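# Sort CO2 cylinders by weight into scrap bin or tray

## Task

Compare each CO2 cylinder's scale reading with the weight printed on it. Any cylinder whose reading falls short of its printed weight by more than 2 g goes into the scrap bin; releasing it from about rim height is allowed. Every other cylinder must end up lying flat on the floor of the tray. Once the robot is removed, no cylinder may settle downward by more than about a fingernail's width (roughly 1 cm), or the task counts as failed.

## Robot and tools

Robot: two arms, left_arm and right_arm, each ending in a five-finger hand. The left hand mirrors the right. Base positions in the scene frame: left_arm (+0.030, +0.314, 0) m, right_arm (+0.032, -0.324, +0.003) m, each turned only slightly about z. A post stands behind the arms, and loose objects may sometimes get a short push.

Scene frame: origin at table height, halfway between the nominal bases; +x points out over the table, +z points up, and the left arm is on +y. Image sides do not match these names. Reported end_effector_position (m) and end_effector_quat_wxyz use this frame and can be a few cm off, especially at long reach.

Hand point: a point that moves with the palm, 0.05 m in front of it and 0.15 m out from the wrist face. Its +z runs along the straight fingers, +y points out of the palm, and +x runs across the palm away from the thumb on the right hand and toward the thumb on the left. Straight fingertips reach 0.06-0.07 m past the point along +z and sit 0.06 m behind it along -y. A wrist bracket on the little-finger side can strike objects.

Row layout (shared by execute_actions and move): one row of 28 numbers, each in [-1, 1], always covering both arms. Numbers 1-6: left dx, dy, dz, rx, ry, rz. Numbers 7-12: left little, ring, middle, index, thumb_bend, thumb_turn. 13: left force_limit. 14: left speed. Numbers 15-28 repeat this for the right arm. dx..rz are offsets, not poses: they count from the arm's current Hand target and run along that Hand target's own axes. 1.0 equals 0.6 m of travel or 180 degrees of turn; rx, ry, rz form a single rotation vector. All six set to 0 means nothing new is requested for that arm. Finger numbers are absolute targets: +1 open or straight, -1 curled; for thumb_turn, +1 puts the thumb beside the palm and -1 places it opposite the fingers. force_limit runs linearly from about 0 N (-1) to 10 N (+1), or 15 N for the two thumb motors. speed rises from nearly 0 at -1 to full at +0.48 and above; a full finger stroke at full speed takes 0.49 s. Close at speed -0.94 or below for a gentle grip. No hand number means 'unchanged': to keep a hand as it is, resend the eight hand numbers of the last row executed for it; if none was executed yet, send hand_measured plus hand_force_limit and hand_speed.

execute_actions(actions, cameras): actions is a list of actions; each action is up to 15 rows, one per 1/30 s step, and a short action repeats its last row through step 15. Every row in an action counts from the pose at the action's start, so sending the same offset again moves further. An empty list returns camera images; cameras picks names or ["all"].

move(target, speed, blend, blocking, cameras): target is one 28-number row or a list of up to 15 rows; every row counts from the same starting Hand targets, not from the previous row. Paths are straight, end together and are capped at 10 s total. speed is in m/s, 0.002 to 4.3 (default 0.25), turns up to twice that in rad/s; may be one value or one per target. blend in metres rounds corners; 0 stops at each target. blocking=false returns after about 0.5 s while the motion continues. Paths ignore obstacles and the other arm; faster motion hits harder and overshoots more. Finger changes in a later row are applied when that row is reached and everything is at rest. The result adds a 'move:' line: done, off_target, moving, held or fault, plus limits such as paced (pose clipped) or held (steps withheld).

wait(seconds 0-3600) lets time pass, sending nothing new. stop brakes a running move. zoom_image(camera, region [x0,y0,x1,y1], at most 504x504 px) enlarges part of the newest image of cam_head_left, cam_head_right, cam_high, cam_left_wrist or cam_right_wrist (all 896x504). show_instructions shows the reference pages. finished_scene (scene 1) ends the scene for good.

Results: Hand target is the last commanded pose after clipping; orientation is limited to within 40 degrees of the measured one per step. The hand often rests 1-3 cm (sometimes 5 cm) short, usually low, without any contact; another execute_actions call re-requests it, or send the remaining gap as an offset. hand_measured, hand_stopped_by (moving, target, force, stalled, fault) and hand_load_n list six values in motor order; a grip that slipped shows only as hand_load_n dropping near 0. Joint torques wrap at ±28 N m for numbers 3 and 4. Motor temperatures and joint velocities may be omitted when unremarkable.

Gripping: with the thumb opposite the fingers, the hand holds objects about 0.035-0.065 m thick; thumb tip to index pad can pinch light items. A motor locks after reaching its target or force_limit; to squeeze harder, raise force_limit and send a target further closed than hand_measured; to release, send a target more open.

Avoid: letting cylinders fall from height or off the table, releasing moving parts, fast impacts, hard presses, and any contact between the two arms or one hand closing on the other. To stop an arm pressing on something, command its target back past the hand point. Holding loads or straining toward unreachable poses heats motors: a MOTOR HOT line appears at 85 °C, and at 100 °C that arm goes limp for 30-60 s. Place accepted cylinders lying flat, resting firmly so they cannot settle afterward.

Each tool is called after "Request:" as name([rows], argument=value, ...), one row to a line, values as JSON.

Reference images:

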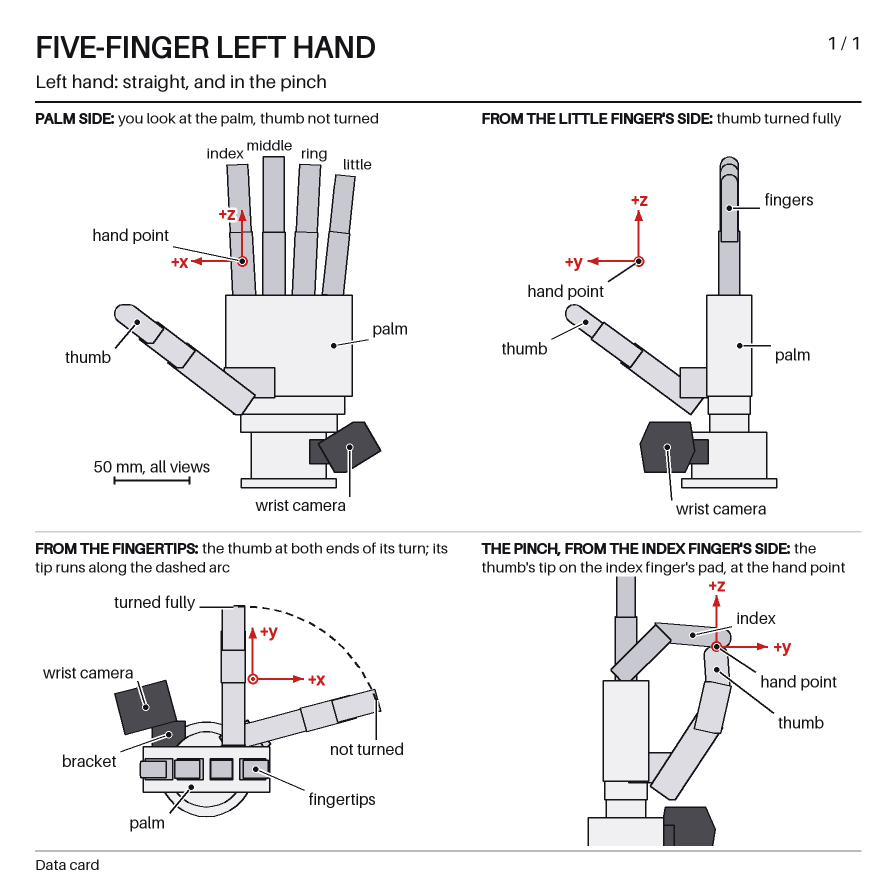

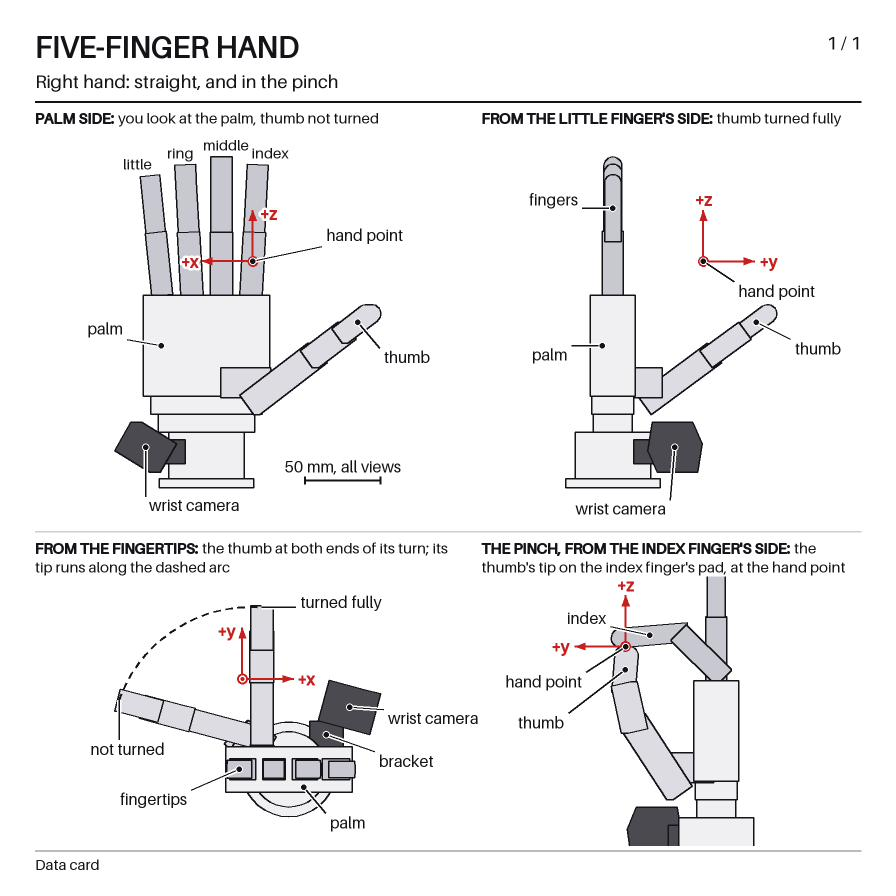

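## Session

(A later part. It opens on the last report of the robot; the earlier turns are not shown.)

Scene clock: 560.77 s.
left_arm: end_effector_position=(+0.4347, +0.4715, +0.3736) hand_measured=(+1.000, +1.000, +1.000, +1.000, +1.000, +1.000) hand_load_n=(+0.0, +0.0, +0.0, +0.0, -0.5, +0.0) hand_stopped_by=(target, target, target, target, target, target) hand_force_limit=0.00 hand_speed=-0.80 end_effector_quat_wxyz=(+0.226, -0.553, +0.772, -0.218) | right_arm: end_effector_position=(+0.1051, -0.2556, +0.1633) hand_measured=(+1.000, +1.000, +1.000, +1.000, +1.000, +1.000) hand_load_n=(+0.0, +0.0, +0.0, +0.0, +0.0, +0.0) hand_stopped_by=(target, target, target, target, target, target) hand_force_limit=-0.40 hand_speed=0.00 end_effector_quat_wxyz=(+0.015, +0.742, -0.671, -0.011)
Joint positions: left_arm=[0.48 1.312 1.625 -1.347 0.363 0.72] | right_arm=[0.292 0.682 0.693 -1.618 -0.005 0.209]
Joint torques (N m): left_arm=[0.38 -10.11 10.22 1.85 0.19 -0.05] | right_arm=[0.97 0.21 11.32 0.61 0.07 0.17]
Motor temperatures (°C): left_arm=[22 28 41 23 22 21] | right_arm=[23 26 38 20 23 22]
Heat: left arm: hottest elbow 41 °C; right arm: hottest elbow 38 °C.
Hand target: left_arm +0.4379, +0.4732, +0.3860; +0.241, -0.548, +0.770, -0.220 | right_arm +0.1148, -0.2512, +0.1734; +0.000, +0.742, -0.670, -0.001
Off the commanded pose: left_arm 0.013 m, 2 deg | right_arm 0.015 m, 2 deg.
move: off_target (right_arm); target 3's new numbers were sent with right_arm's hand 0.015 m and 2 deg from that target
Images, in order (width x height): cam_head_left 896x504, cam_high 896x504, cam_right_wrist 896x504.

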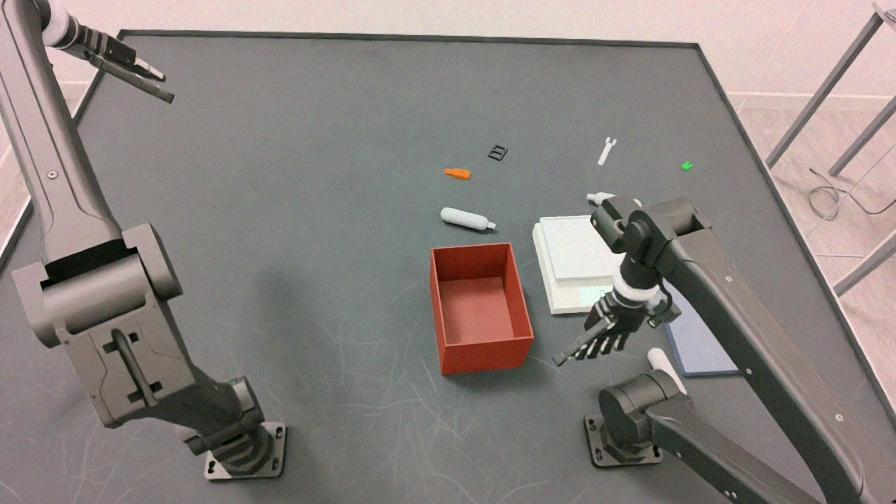

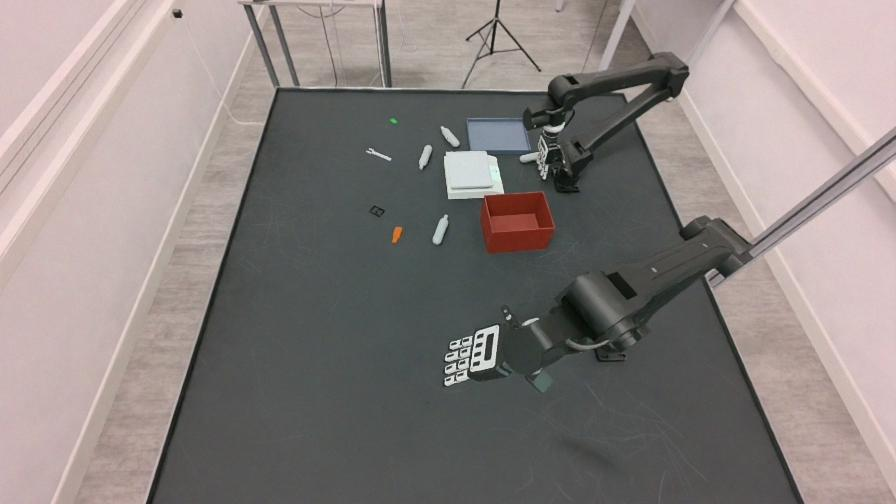

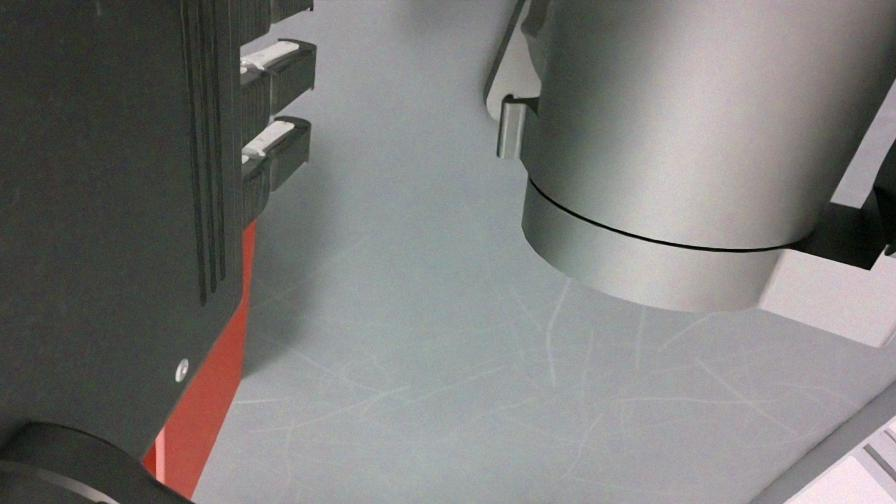

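Request:
move(target=[0,0,0,0,0,0,1,1,1,1,1,1,0,-0.8,0.18,-0.107,-0.0167,0,0,0,1,1,1,1,1,1,-0.4,0], cameras=["cam_high","cam_right_wrist","cam_head_left"], speed=0.15)

Request:
zoom_image(camera="cam_high", region=[460, 80, 640, 220])

Request:
zoom_image(camera="cam_head_left", region=[580, 230, 760, 430])

Scene clock: 569.77 s.
left_arm: end_effector_position=(+0.4347, +0.4715, +0.3736) hand_measured=(+1.000, +1.000, +1.000, +1.000, +1.000, +1.000) hand_load_n=(+0.0, +0.0, -0.5, +0.0, +0.0, +0.0) hand_stopped_by=(target, target, target, target, target, target) hand_force_limit=0.00 hand_speed=-0.80 end_effector_quat_wxyz=(+0.226, -0.553, +0.772, -0.218) | right_arm: end_effector_position=(+0.1773, -0.3471, +0.1727) hand_measured=(+1.000, +1.000, +1.000, +1.000, +1.000, +1.000) hand_load_n=(+0.0, +0.0, +0.0, +0.0, +0.0, +0.0) hand_stopped_by=(target, target, target, target, target, target) hand_force_limit=-0.40 hand_speed=0.00 end_effector_quat_wxyz=(+0.012, +0.742, -0.670, -0.017)
Joint positions: left_arm=[0.48 1.312 1.625 -1.347 0.363 0.72] | right_arm=[-0.238 0.913 0.816 -1.515 0.004 -0.32]
Joint torques (N m): left_arm=[0.44 -10.23 10.24 1.83 0.18 -0.04] | right_arm=[-1.32 -2.84 11.55 0.62 -0.12 -0.09]
Heat: left arm: hottest elbow 41 °C; right arm: hottest elbow 39 °C.
Hand target: left_arm +0.4379, +0.4732, +0.3860; +0.241, -0.548, +0.770, -0.220 | right_arm +0.1896, -0.3521, +0.1832; +0.000, +0.742, -0.670, -0.001
Off the commanded pose: left_arm 0.013 m, 2 deg | right_arm 0.017 m, 2 deg.
move: off_target (right_arm)
Images, in order (width x height): cam_head_left 896x504, cam_high 896x504, cam_right_wrist 896x504.

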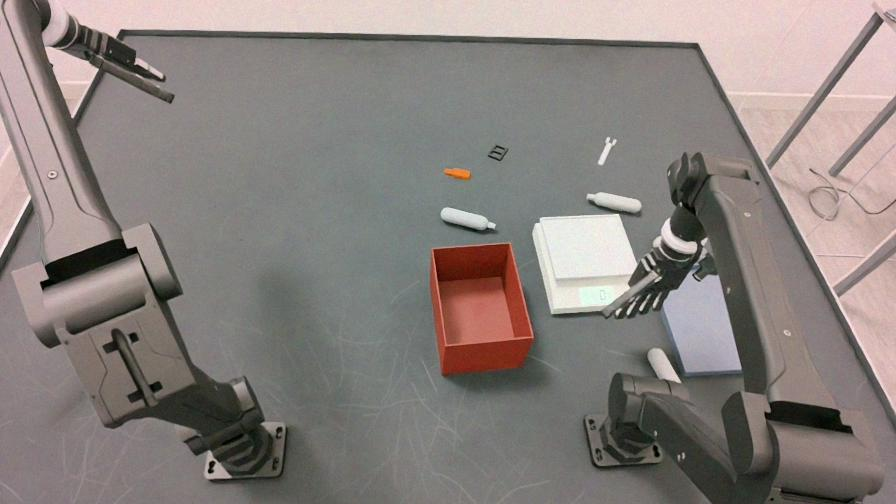

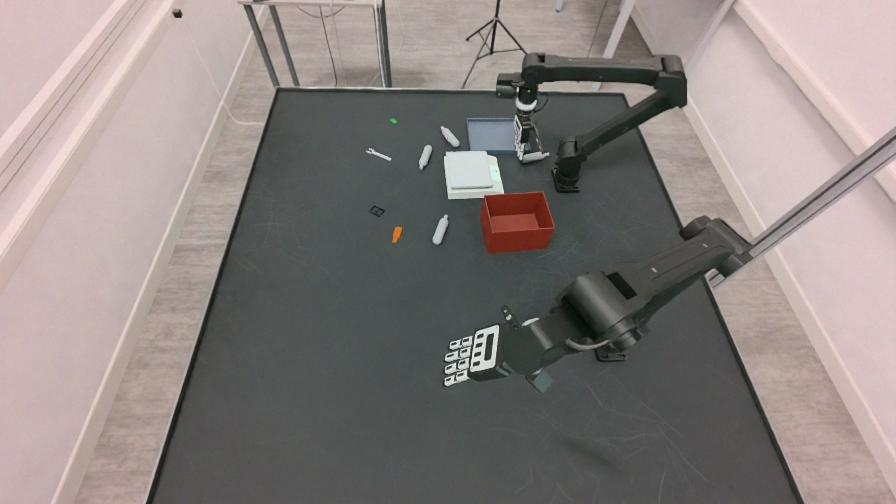

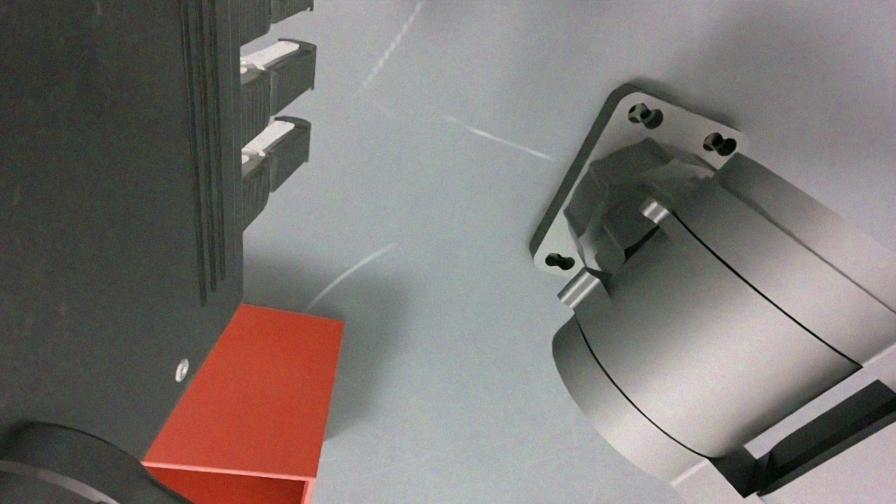

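Scaled by 2.800 from the camera's image (finer frame: 1280x720).

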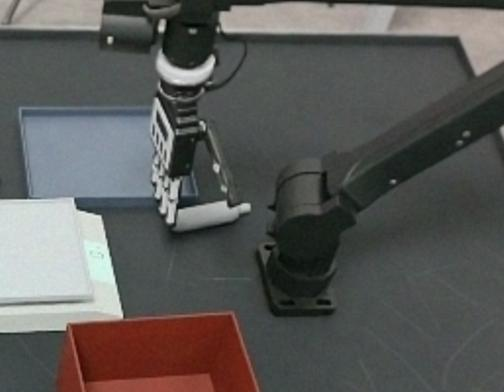

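Scaled by 2.520 from the camera's image (finer frame: 1280x720).

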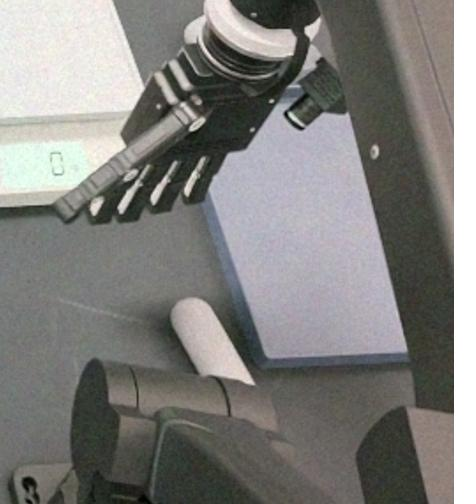

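Request:
move([
  [0,0,0,0,0,0,1,1,1,1,1,1,0,-0.8,0.111,0.0113,0,0,0,0,-1,-1,-1,1,1,-1,-0.4,0],
  [0,0,0,0,0,0,1,1,1,1,1,1,0,-0.8,0.111,0.0113,0.11,0,0,0,-1,-1,-1,1,1,-1,-0.4,0],
], cameras=["cam_high","cam_right_wrist","cam_head_left"], speed=0.12)

Request:
zoom_image(camera="cam_high", region=[460, 80, 640, 220])

Request:
zoom_image(camera="cam_head_left", region=[580, 230, 760, 430])

Scene clock: 587.50 s.
left_arm: end_effector_position=(+0.4347, +0.4715, +0.3736) hand_measured=(+1.000, +1.000, +1.000, +1.000, +1.000, +1.000) hand_load_n=(+0.0, +0.0, +0.0, +0.0, +0.0, +0.0) hand_stopped_by=(target, target, target, target, target, target) hand_force_limit=0.00 hand_speed=-0.80 end_effector_quat_wxyz=(+0.226, -0.553, +0.772, -0.218) | right_arm: end_effector_position=(+0.1888, -0.4160, +0.1189) hand_measured=(-1.000, -1.000, -1.000, +1.000, +1.000, -1.000) hand_load_n=(+0.0, +0.0, +0.0, +0.0, +0.0, +0.0) hand_stopped_by=(target, target, target, target, target, target) hand_force_limit=-0.40 hand_speed=0.00 end_effector_quat_wxyz=(+0.002, +0.742, -0.671, -0.001)
Joint positions: left_arm=[0.48 1.312 1.625 -1.347 0.363 0.72] | right_arm=[-0.501 1.022 0.743 -1.295 0.004 -0.584]
Joint torques (N m): left_arm=[0.38 -10.29 10.24 1.84 0.18 -0.05] | right_arm=[-1.26 -4.01 8.27 0.76 -0.09 -0.09]
Heat: left arm: hottest elbow 41 °C; right arm: hottest elbow 40 °C.
Hand target: left_arm +0.4379, +0.4732, +0.3860; +0.241, -0.548, +0.770, -0.220 | right_arm +0.1895, -0.4191, +0.1172; +0.000, +0.742, -0.670, -0.001
Off the commanded pose: left_arm 0.013 m, 2 deg | right_arm 0.004 m, 0 deg.
move: done
Images, in order (width x height): cam_head_left 896x504, cam_high 896x504, cam_right_wrist 896x504.

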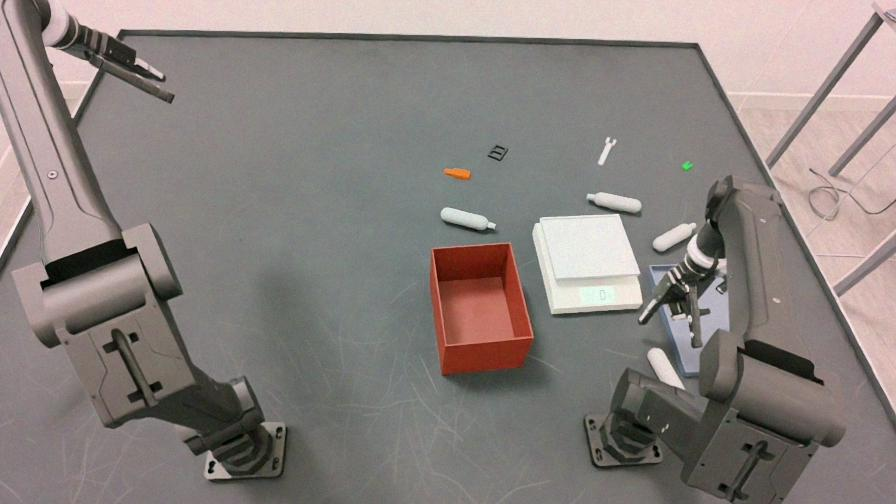

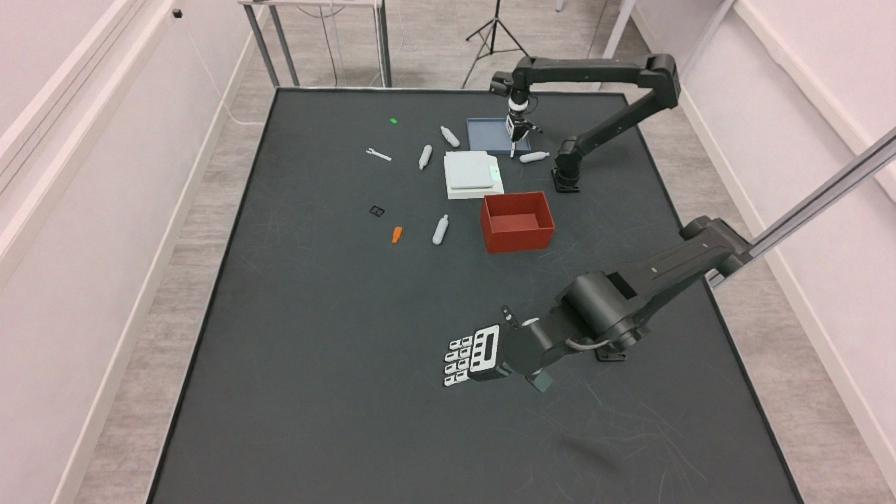

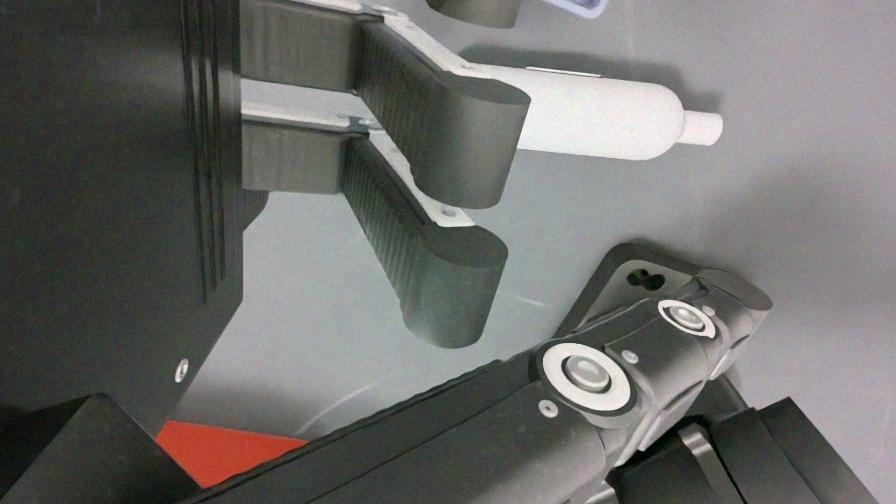

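Scaled by 2.800 from the camera's image (finer frame: 1280x720).

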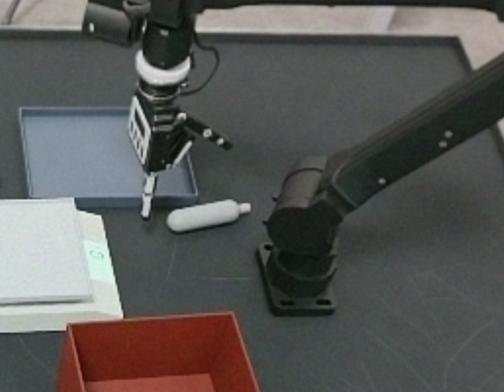

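Scaled by 2.520 from the camera's image (finer frame: 1280x720).

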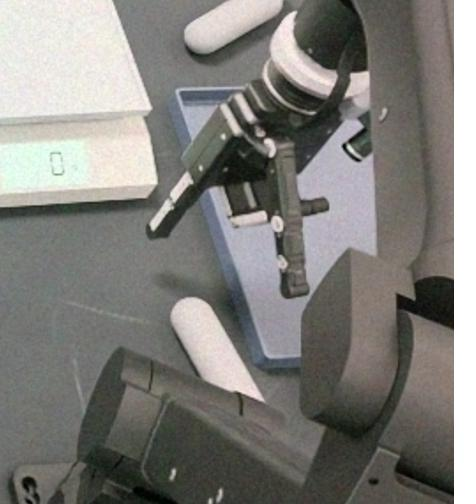

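Request:
move([
  [0,0,0,0,0,0,1,1,1,1,1,1,0,-0.8,-0.02,0,0.0217,0,0,0,-1,-1,-1,1,1,-1,-0.4,0],
  [0,0,0,0,0,0,1,1,1,1,1,1,0,-0.8,0.0,0.09,0.0217,0,0,0,-1,-1,-1,1,1,-1,-0.4,0],
], cameras=["cam_high","cam_head_left"], speed=0.06)

Request:
zoom_image(camera="cam_high", region=[460, 80, 640, 220])

Request:
zoom_image(camera="cam_head_left", region=[580, 230, 760, 430])

Scene clock: 601.53 s.
left_arm: end_effector_position=(+0.4347, +0.4715, +0.3736) hand_measured=(+1.000, +1.000, +1.000, +1.000, +1.000, +1.000) hand_load_n=(+0.0, +0.5, +0.0, +0.0, +0.0, +0.0) hand_stopped_by=(target, target, target, target, target, target) hand_force_limit=0.00 hand_speed=-0.80 end_effector_quat_wxyz=(+0.226, -0.553, +0.772, -0.218) | right_arm: end_effector_position=(+0.1396, -0.4245, +0.1039) hand_measured=(-1.000, -1.000, -1.000, +1.000, +1.000, -1.000) hand_load_n=(+0.0, +0.0, +0.0, +0.0, +0.0, +0.0) hand_stopped_by=(target, target, target, target, target, target) hand_force_limit=-0.40 hand_speed=0.00 end_effector_quat_wxyz=(+0.001, +0.742, -0.671, +0.002)
Joint positions: left_arm=[0.48 1.312 1.625 -1.347 0.363 0.72] | right_arm=[-0.647 0.907 0.638 -1.299 0.002 -0.729]
Joint torques (N m): left_arm=[0.38 -10.23 10.22 1.83 0.19 -0.04] | right_arm=[-1.38 -3.31 8.06 0.16 -0.05 -0.09]
Heat: left arm: hottest elbow 41 °C; right arm: hottest elbow 39 °C.
Hand target: left_arm +0.4379, +0.4732, +0.3860; +0.241, -0.548, +0.770, -0.220 | right_arm +0.1357, -0.4245, +0.1042; +0.000, +0.742, -0.670, -0.001
Off the commanded pose: left_arm 0.013 m, 2 deg | right_arm 0.004 m, 0 deg.
move: done
Images, in order (width x height): cam_head_left 896x504, cam_high 896x504.

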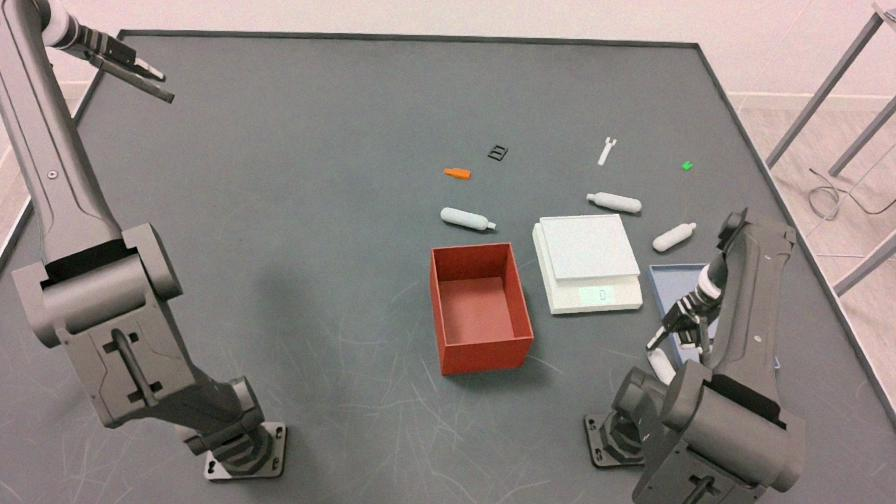

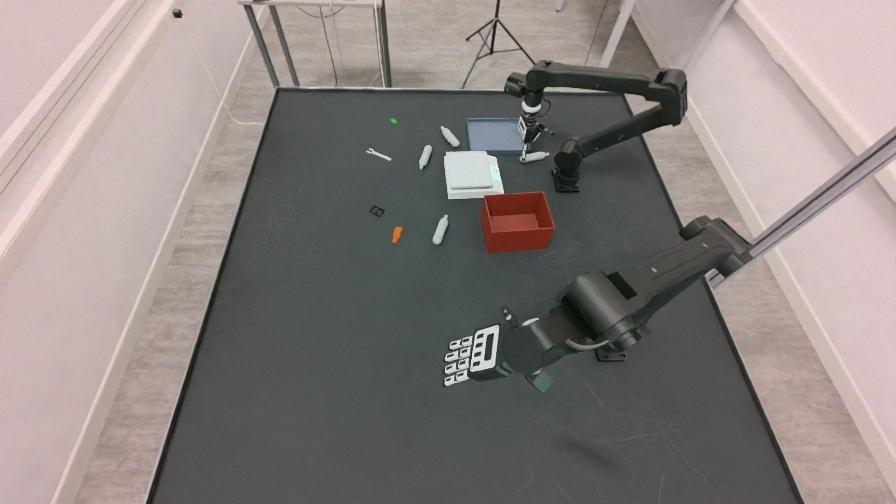

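Scaled by 2.800 from the camera's image (finer frame: 1280x720).

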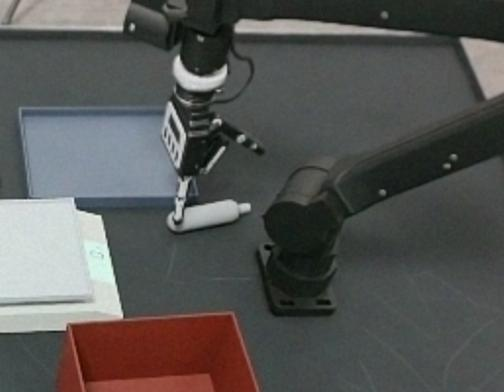

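Scaled by 2.520 from the camera's image (finer frame: 1280x720).

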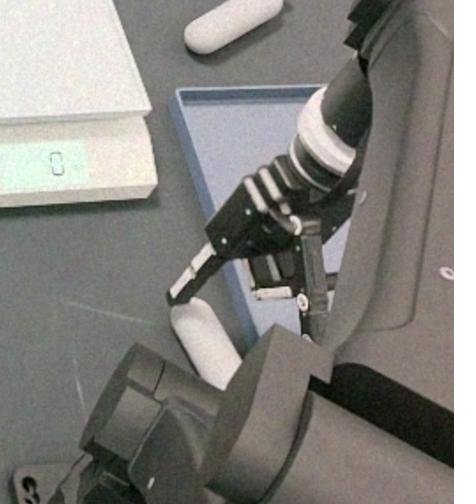

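Request:
move([
  [0,0,0,0,0,0,1,1,1,1,1,1,0,-0.8,0,-0.06,-0.01,0,0,0,-1,-1,-1,1,1,-1,-0.4,0],
  [0,0,0,0,0,0,1,1,1,1,1,1,0,-0.8,0,-0.06,0.03,0,0,0,-1,-1,-1,1,1,-1,-0.4,0],
], cameras=["cam_high","cam_head_left"], speed=0.06)

Request:
zoom_image(camera="cam_high", region=[500, 130, 580, 190])

Request:
zoom_image(camera="cam_head_left", region=[620, 300, 720, 400])

Scene clock: 616.03 s.
left_arm: end_effector_position=(+0.4347, +0.4715, +0.3736) hand_measured=(+1.000, +1.000, +1.000, +1.000, +1.000, +1.000) hand_load_n=(+0.0, +0.0, +0.0, +0.0, +0.0, +0.0) hand_stopped_by=(target, target, target, target, target, target) hand_force_limit=0.00 hand_speed=-0.80 end_effector_quat_wxyz=(+0.226, -0.553, +0.772, -0.218) | right_arm: end_effector_position=(+0.1692, -0.4229, +0.0888) hand_measured=(-1.000, -1.000, -1.000, +1.000, +1.000, -1.000) hand_load_n=(+0.0, +0.0, +0.5, +0.0, +0.0, +0.0) hand_stopped_by=(target, target, target, target, target, target) hand_force_limit=-0.40 hand_speed=0.00 end_effector_quat_wxyz=(+0.000, +0.742, -0.670, +0.001)
Joint positions: left_arm=[0.48 1.312 1.625 -1.347 0.363 0.72] | right_arm=[-0.568 1.006 0.651 -1.215 0.001 -0.652]
Joint torques (N m): left_arm=[0.32 -10.23 10.22 1.84 0.19 -0.04] | right_arm=[0.91 -3.37 7.9 0.77 0 0.17]
Heat: left arm: hottest elbow 41 °C; right arm: hottest elbow 37 °C.
Hand target: left_arm +0.4379, +0.4732, +0.3860; +0.241, -0.548, +0.770, -0.220 | right_arm +0.1716, -0.4209, +0.0862; +0.000, +0.742, -0.670, -0.001
Off the commanded pose: left_arm 0.013 m, 2 deg | right_arm 0.004 m, 0 deg.
move: done
Images, in order (width x height): cam_head_left 896x504, cam_high 896x504.

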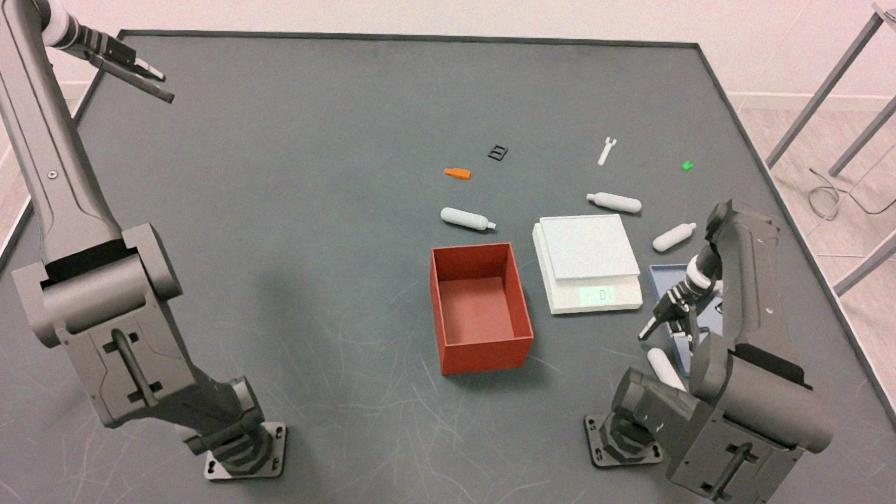

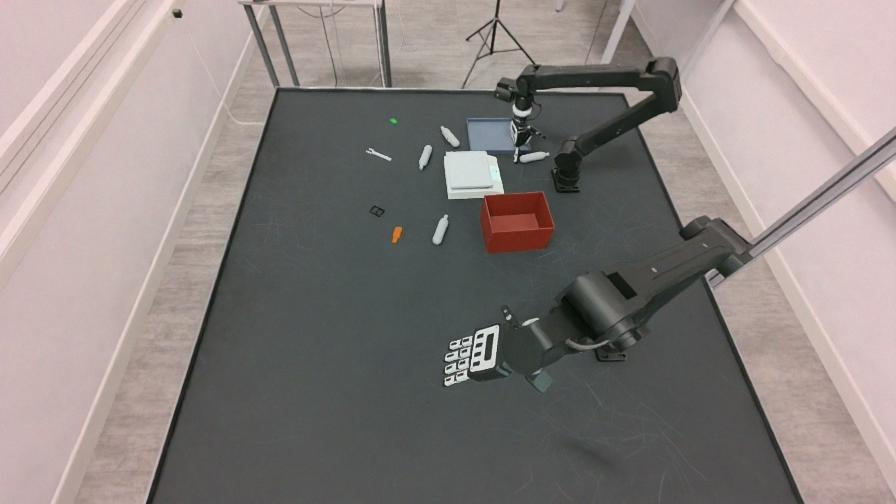

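Scaled by 6.300 from the camera's image (finer frame: 1280x720).

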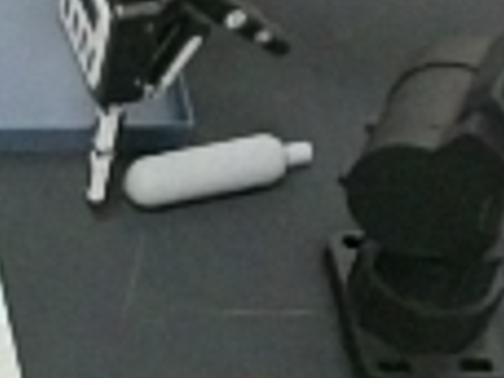

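Scaled by 5.040 from the camera's image (finer frame: 1280x720).

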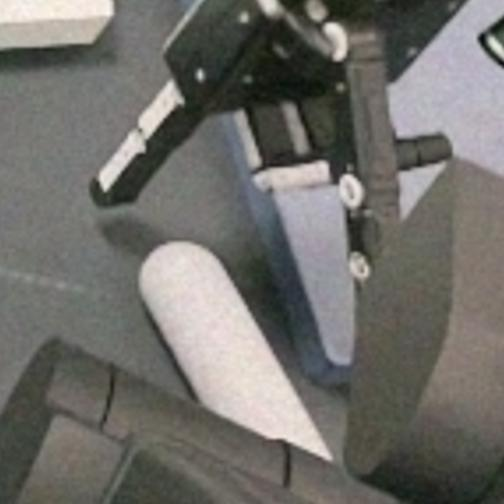

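Request:
move(target=[0,0,0,0,0,0,1,1,1,1,1,1,0,-0.8,0.025,0.128,0,0,0,0,-1,-1,-1,1,1,-1,-0.4,0], cameras=["cam_high","cam_head_left"], speed=0.05)

Request:
zoom_image(camera="cam_high", region=[500, 130, 580, 190])

Request:
zoom_image(camera="cam_head_left", region=[620, 300, 720, 400])

Scene clock: 622.73 s.
left_arm: end_effector_position=(+0.4347, +0.4715, +0.3736) hand_measured=(+1.000, +1.000, +1.000, +1.000, +1.000, +1.000) hand_load_n=(+0.0, +0.0, +0.0, +0.0, +0.0, +0.0) hand_stopped_by=(target, target, target, target, target, target) hand_force_limit=0.00 hand_speed=-0.80 end_effector_quat_wxyz=(+0.226, -0.553, +0.772, -0.218) | right_arm: end_effector_position=(+0.1011, -0.4445, +0.0862) hand_measured=(-1.000, -1.000, -1.000, +1.000, +1.000, -1.000) hand_load_n=(+0.0, +0.0, +0.0, +0.0, +0.0, +0.0) hand_stopped_by=(target, target, target, target, target, target) hand_force_limit=-0.40 hand_speed=0.00 end_effector_quat_wxyz=(+0.001, +0.742, -0.671, +0.003)
Joint positions: left_arm=[0.48 1.312 1.625 -1.347 0.363 0.72] | right_arm=[-0.849 0.869 0.572 -1.268 0.001 -0.93]
Joint torques (N m): left_arm=[0.38 -10.23 10.24 1.83 0.18 -0.04] | right_arm=[-1.38 -2.73 7.91 0.14 0.04 -0.11]
Heat: left arm: hottest elbow 41 °C; right arm: hottest elbow 37 °C.
Hand target: left_arm +0.4379, +0.4732, +0.3860; +0.241, -0.548, +0.770, -0.220 | right_arm +0.0967, -0.4436, +0.0863; +0.000, +0.742, -0.670, -0.001
Off the commanded pose: left_arm 0.013 m, 2 deg | right_arm 0.004 m, 0 deg.
move: done
Images, in order (width x height): cam_head_left 896x504, cam_high 896x504.

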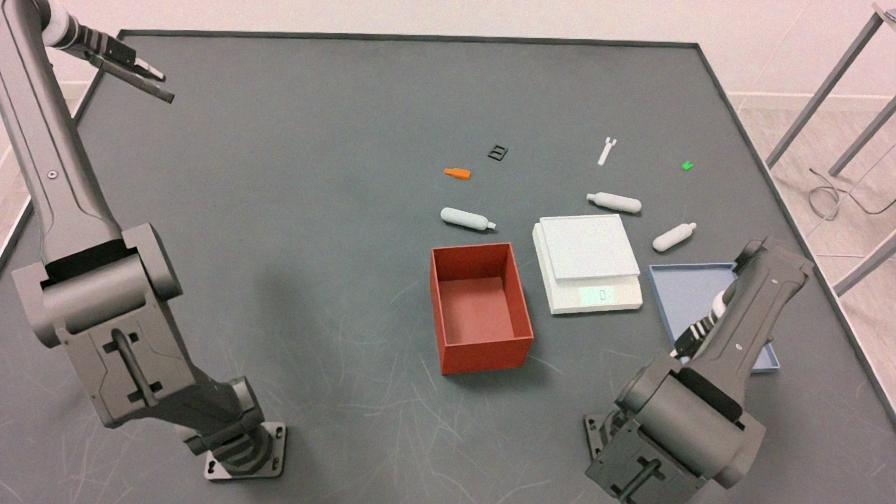

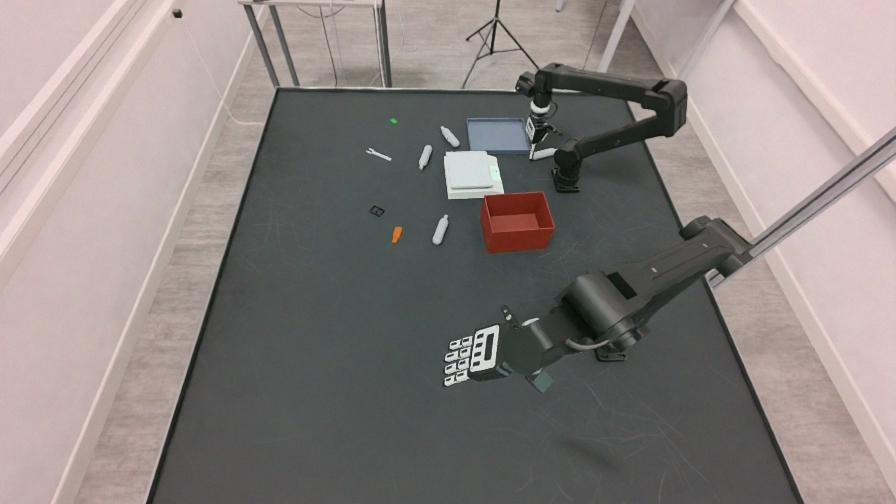

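Scaled by 6.300 from the camera's image (finer frame: 1280x720).

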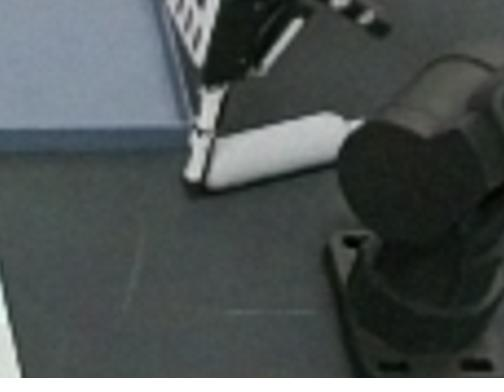

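Scaled by 5.040 from the camera's image (finer frame: 1280x720).

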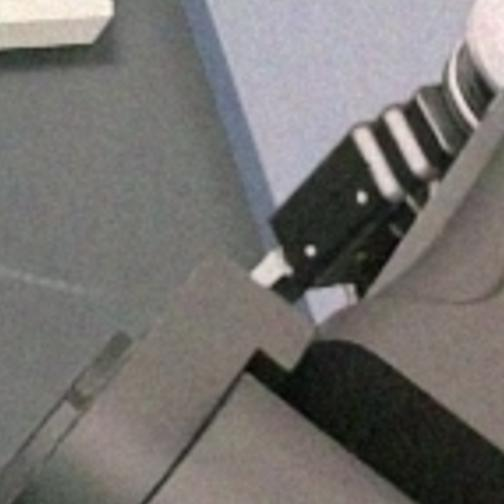

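Request:
move(target=[0,0,0,0,0,0,1,1,1,1,1,1,0,-0.8,0.007,0.035,0,0,0,0,-1,-1,-1,1,1,-1,-0.4,0], cameras=["cam_high"], speed=0.05)

Request:
zoom_image(camera="cam_high", region=[500, 100, 600, 190])

Scene clock: 626.63 s.
left_arm: end_effector_position=(+0.4347, +0.4715, +0.3736) hand_measured=(+1.000, +1.000, +1.000, +1.000, +1.000, +1.000) hand_load_n=(+0.0, +0.0, +0.0, +0.0, +0.0, +0.0) hand_stopped_by=(target, target, target, target, target, target) hand_force_limit=0.00 hand_speed=-0.80 end_effector_quat_wxyz=(+0.226, -0.553, +0.772, -0.218) | right_arm: end_effector_position=(+0.0803, -0.4512, +0.0863) hand_measured=(-1.000, -1.000, -1.000, +1.000, +1.000, -1.000) hand_load_n=(+0.0, +0.0, +0.0, +0.0, +0.0, +0.0) hand_stopped_by=(target, target, target, target, target, target) hand_force_limit=-0.40 hand_speed=0.00 end_effector_quat_wxyz=(+0.001, +0.742, -0.671, +0.002)
Joint positions: left_arm=[0.48 1.312 1.625 -1.347 0.363 0.72] | right_arm=[-0.955 0.84 0.559 -1.284 0.001 -1.036]
Joint torques (N m): left_arm=[0.38 -10.23 10.21 1.83 0.19 -0.04] | right_arm=[-1.26 -2.37 7.98 0.14 0.05 -0.09]
Heat: left arm: hottest elbow 41 °C; right arm: hottest elbow 37 °C.
Hand target: left_arm +0.4379, +0.4732, +0.3860; +0.241, -0.548, +0.770, -0.220 | right_arm +0.0762, -0.4499, +0.0863; +0.000, +0.742, -0.670, -0.001
Off the commanded pose: left_arm 0.013 m, 2 deg | right_arm 0.004 m, 0 deg.
move: done

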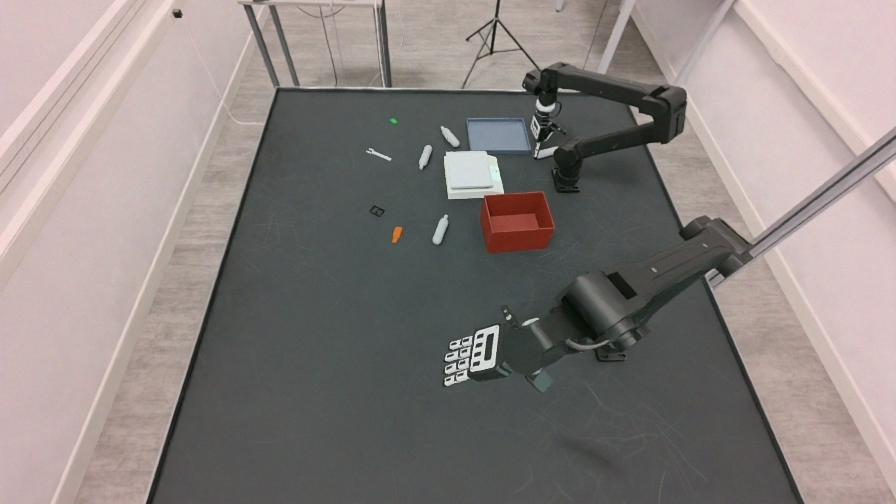

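Scaled by 5.040 from the camera's image (finer frame: 1280x720).

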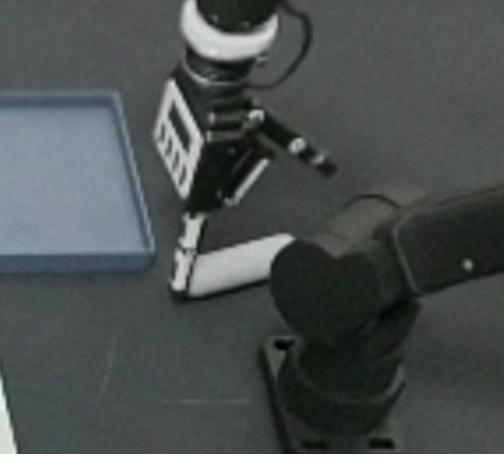

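Request:
move([
  [0,0,0,0,0,0,1,1,1,1,1,1,0,-0.8,0,-0.02,-0.005,0,0,0,-1,-1,-1,1,1,-1,-0.4,0],
  [0,0,0,0,0,0,1,1,1,1,1,1,0,-0.8,0,-0.02,-0.11,0,0,0,-1,-1,-1,1,1,-1,-0.4,0],
  [0,0,0,0,0,0,1,1,1,1,1,1,0,-0.8,-0.039,0.0865,-0.11,0,0,0,-1,-1,-1,1,1,-1,-0.4,0],
], cameras=["cam_high","cam_right_wrist"], speed=0.1, blend=[0,0.01,0])

Request:
zoom_image(camera="cam_high", region=[500, 100, 600, 190])

Scene clock: 644.63 s.
left_arm: end_effector_position=(+0.4347, +0.4715, +0.3736) hand_measured=(+1.000, +1.000, +1.000, +1.000, +1.000, +1.000) hand_load_n=(-0.5, +0.0, +0.0, +0.0, +0.0, +0.0) hand_stopped_by=(target, target, target, target, target, target) hand_force_limit=0.00 hand_speed=-0.80 end_effector_quat_wxyz=(+0.226, -0.553, +0.772, -0.218) | right_arm: end_effector_position=(+0.0245, -0.4340, +0.1527) hand_measured=(-1.000, -1.000, -1.000, +1.000, +1.000, -1.000) hand_load_n=(+0.0, +0.0, +0.0, +0.0, -0.5, +0.0) hand_stopped_by=(target, target, target, target, target, target) hand_force_limit=-0.40 hand_speed=0.00 end_effector_quat_wxyz=(+0.003, +0.742, -0.671, +0.002)
Joint positions: left_arm=[0.48 1.312 1.625 -1.347 0.363 0.72] | right_arm=[-1.19 0.651 0.661 -1.575 0.004 -1.273]
Joint torques (N m): left_arm=[0.38 -10.23 10.24 1.83 0.18 -0.04] | right_arm=[-1.32 -0.03 8.46 0.21 -0.08 -0.09]
Heat: left arm: hottest elbow 42 °C; right arm: hottest elbow 36 °C.
Hand target: left_arm +0.4379, +0.4732, +0.3860; +0.241, -0.548, +0.770, -0.220 | right_arm +0.0224, -0.4319, +0.1523; +0.000, +0.742, -0.670, -0.001
Off the commanded pose: left_arm 0.013 m, 2 deg | right_arm 0.003 m, 0 deg.
move: done

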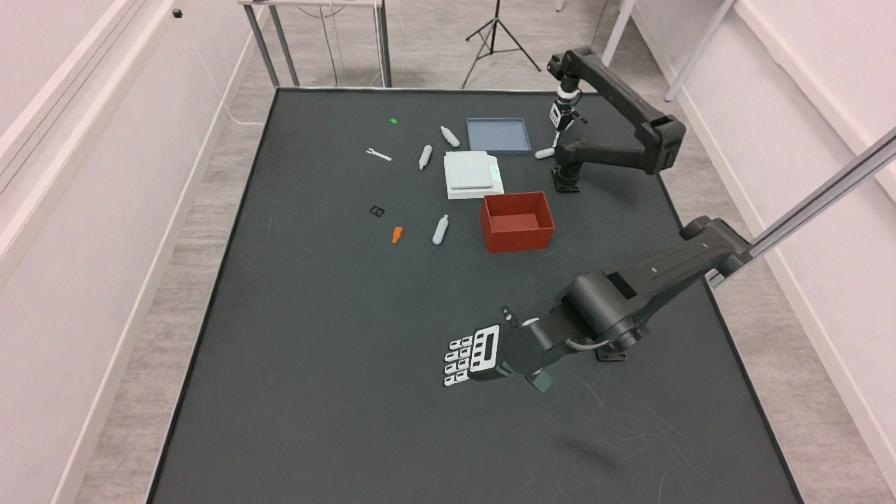

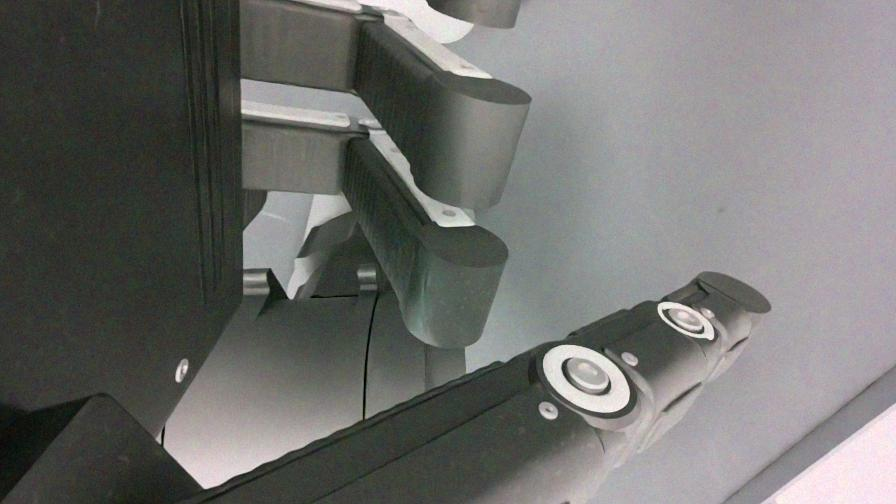

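Scaled by 5.040 from the camera's image (finer frame: 1280x720).

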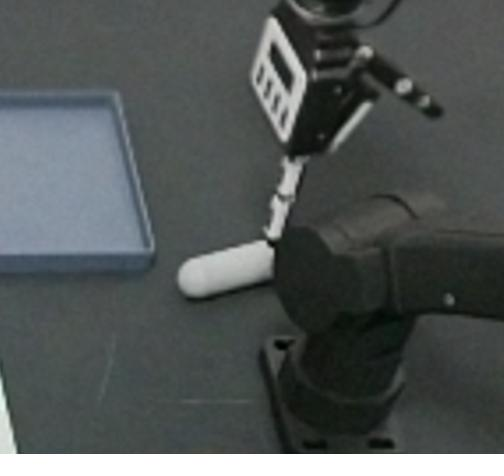

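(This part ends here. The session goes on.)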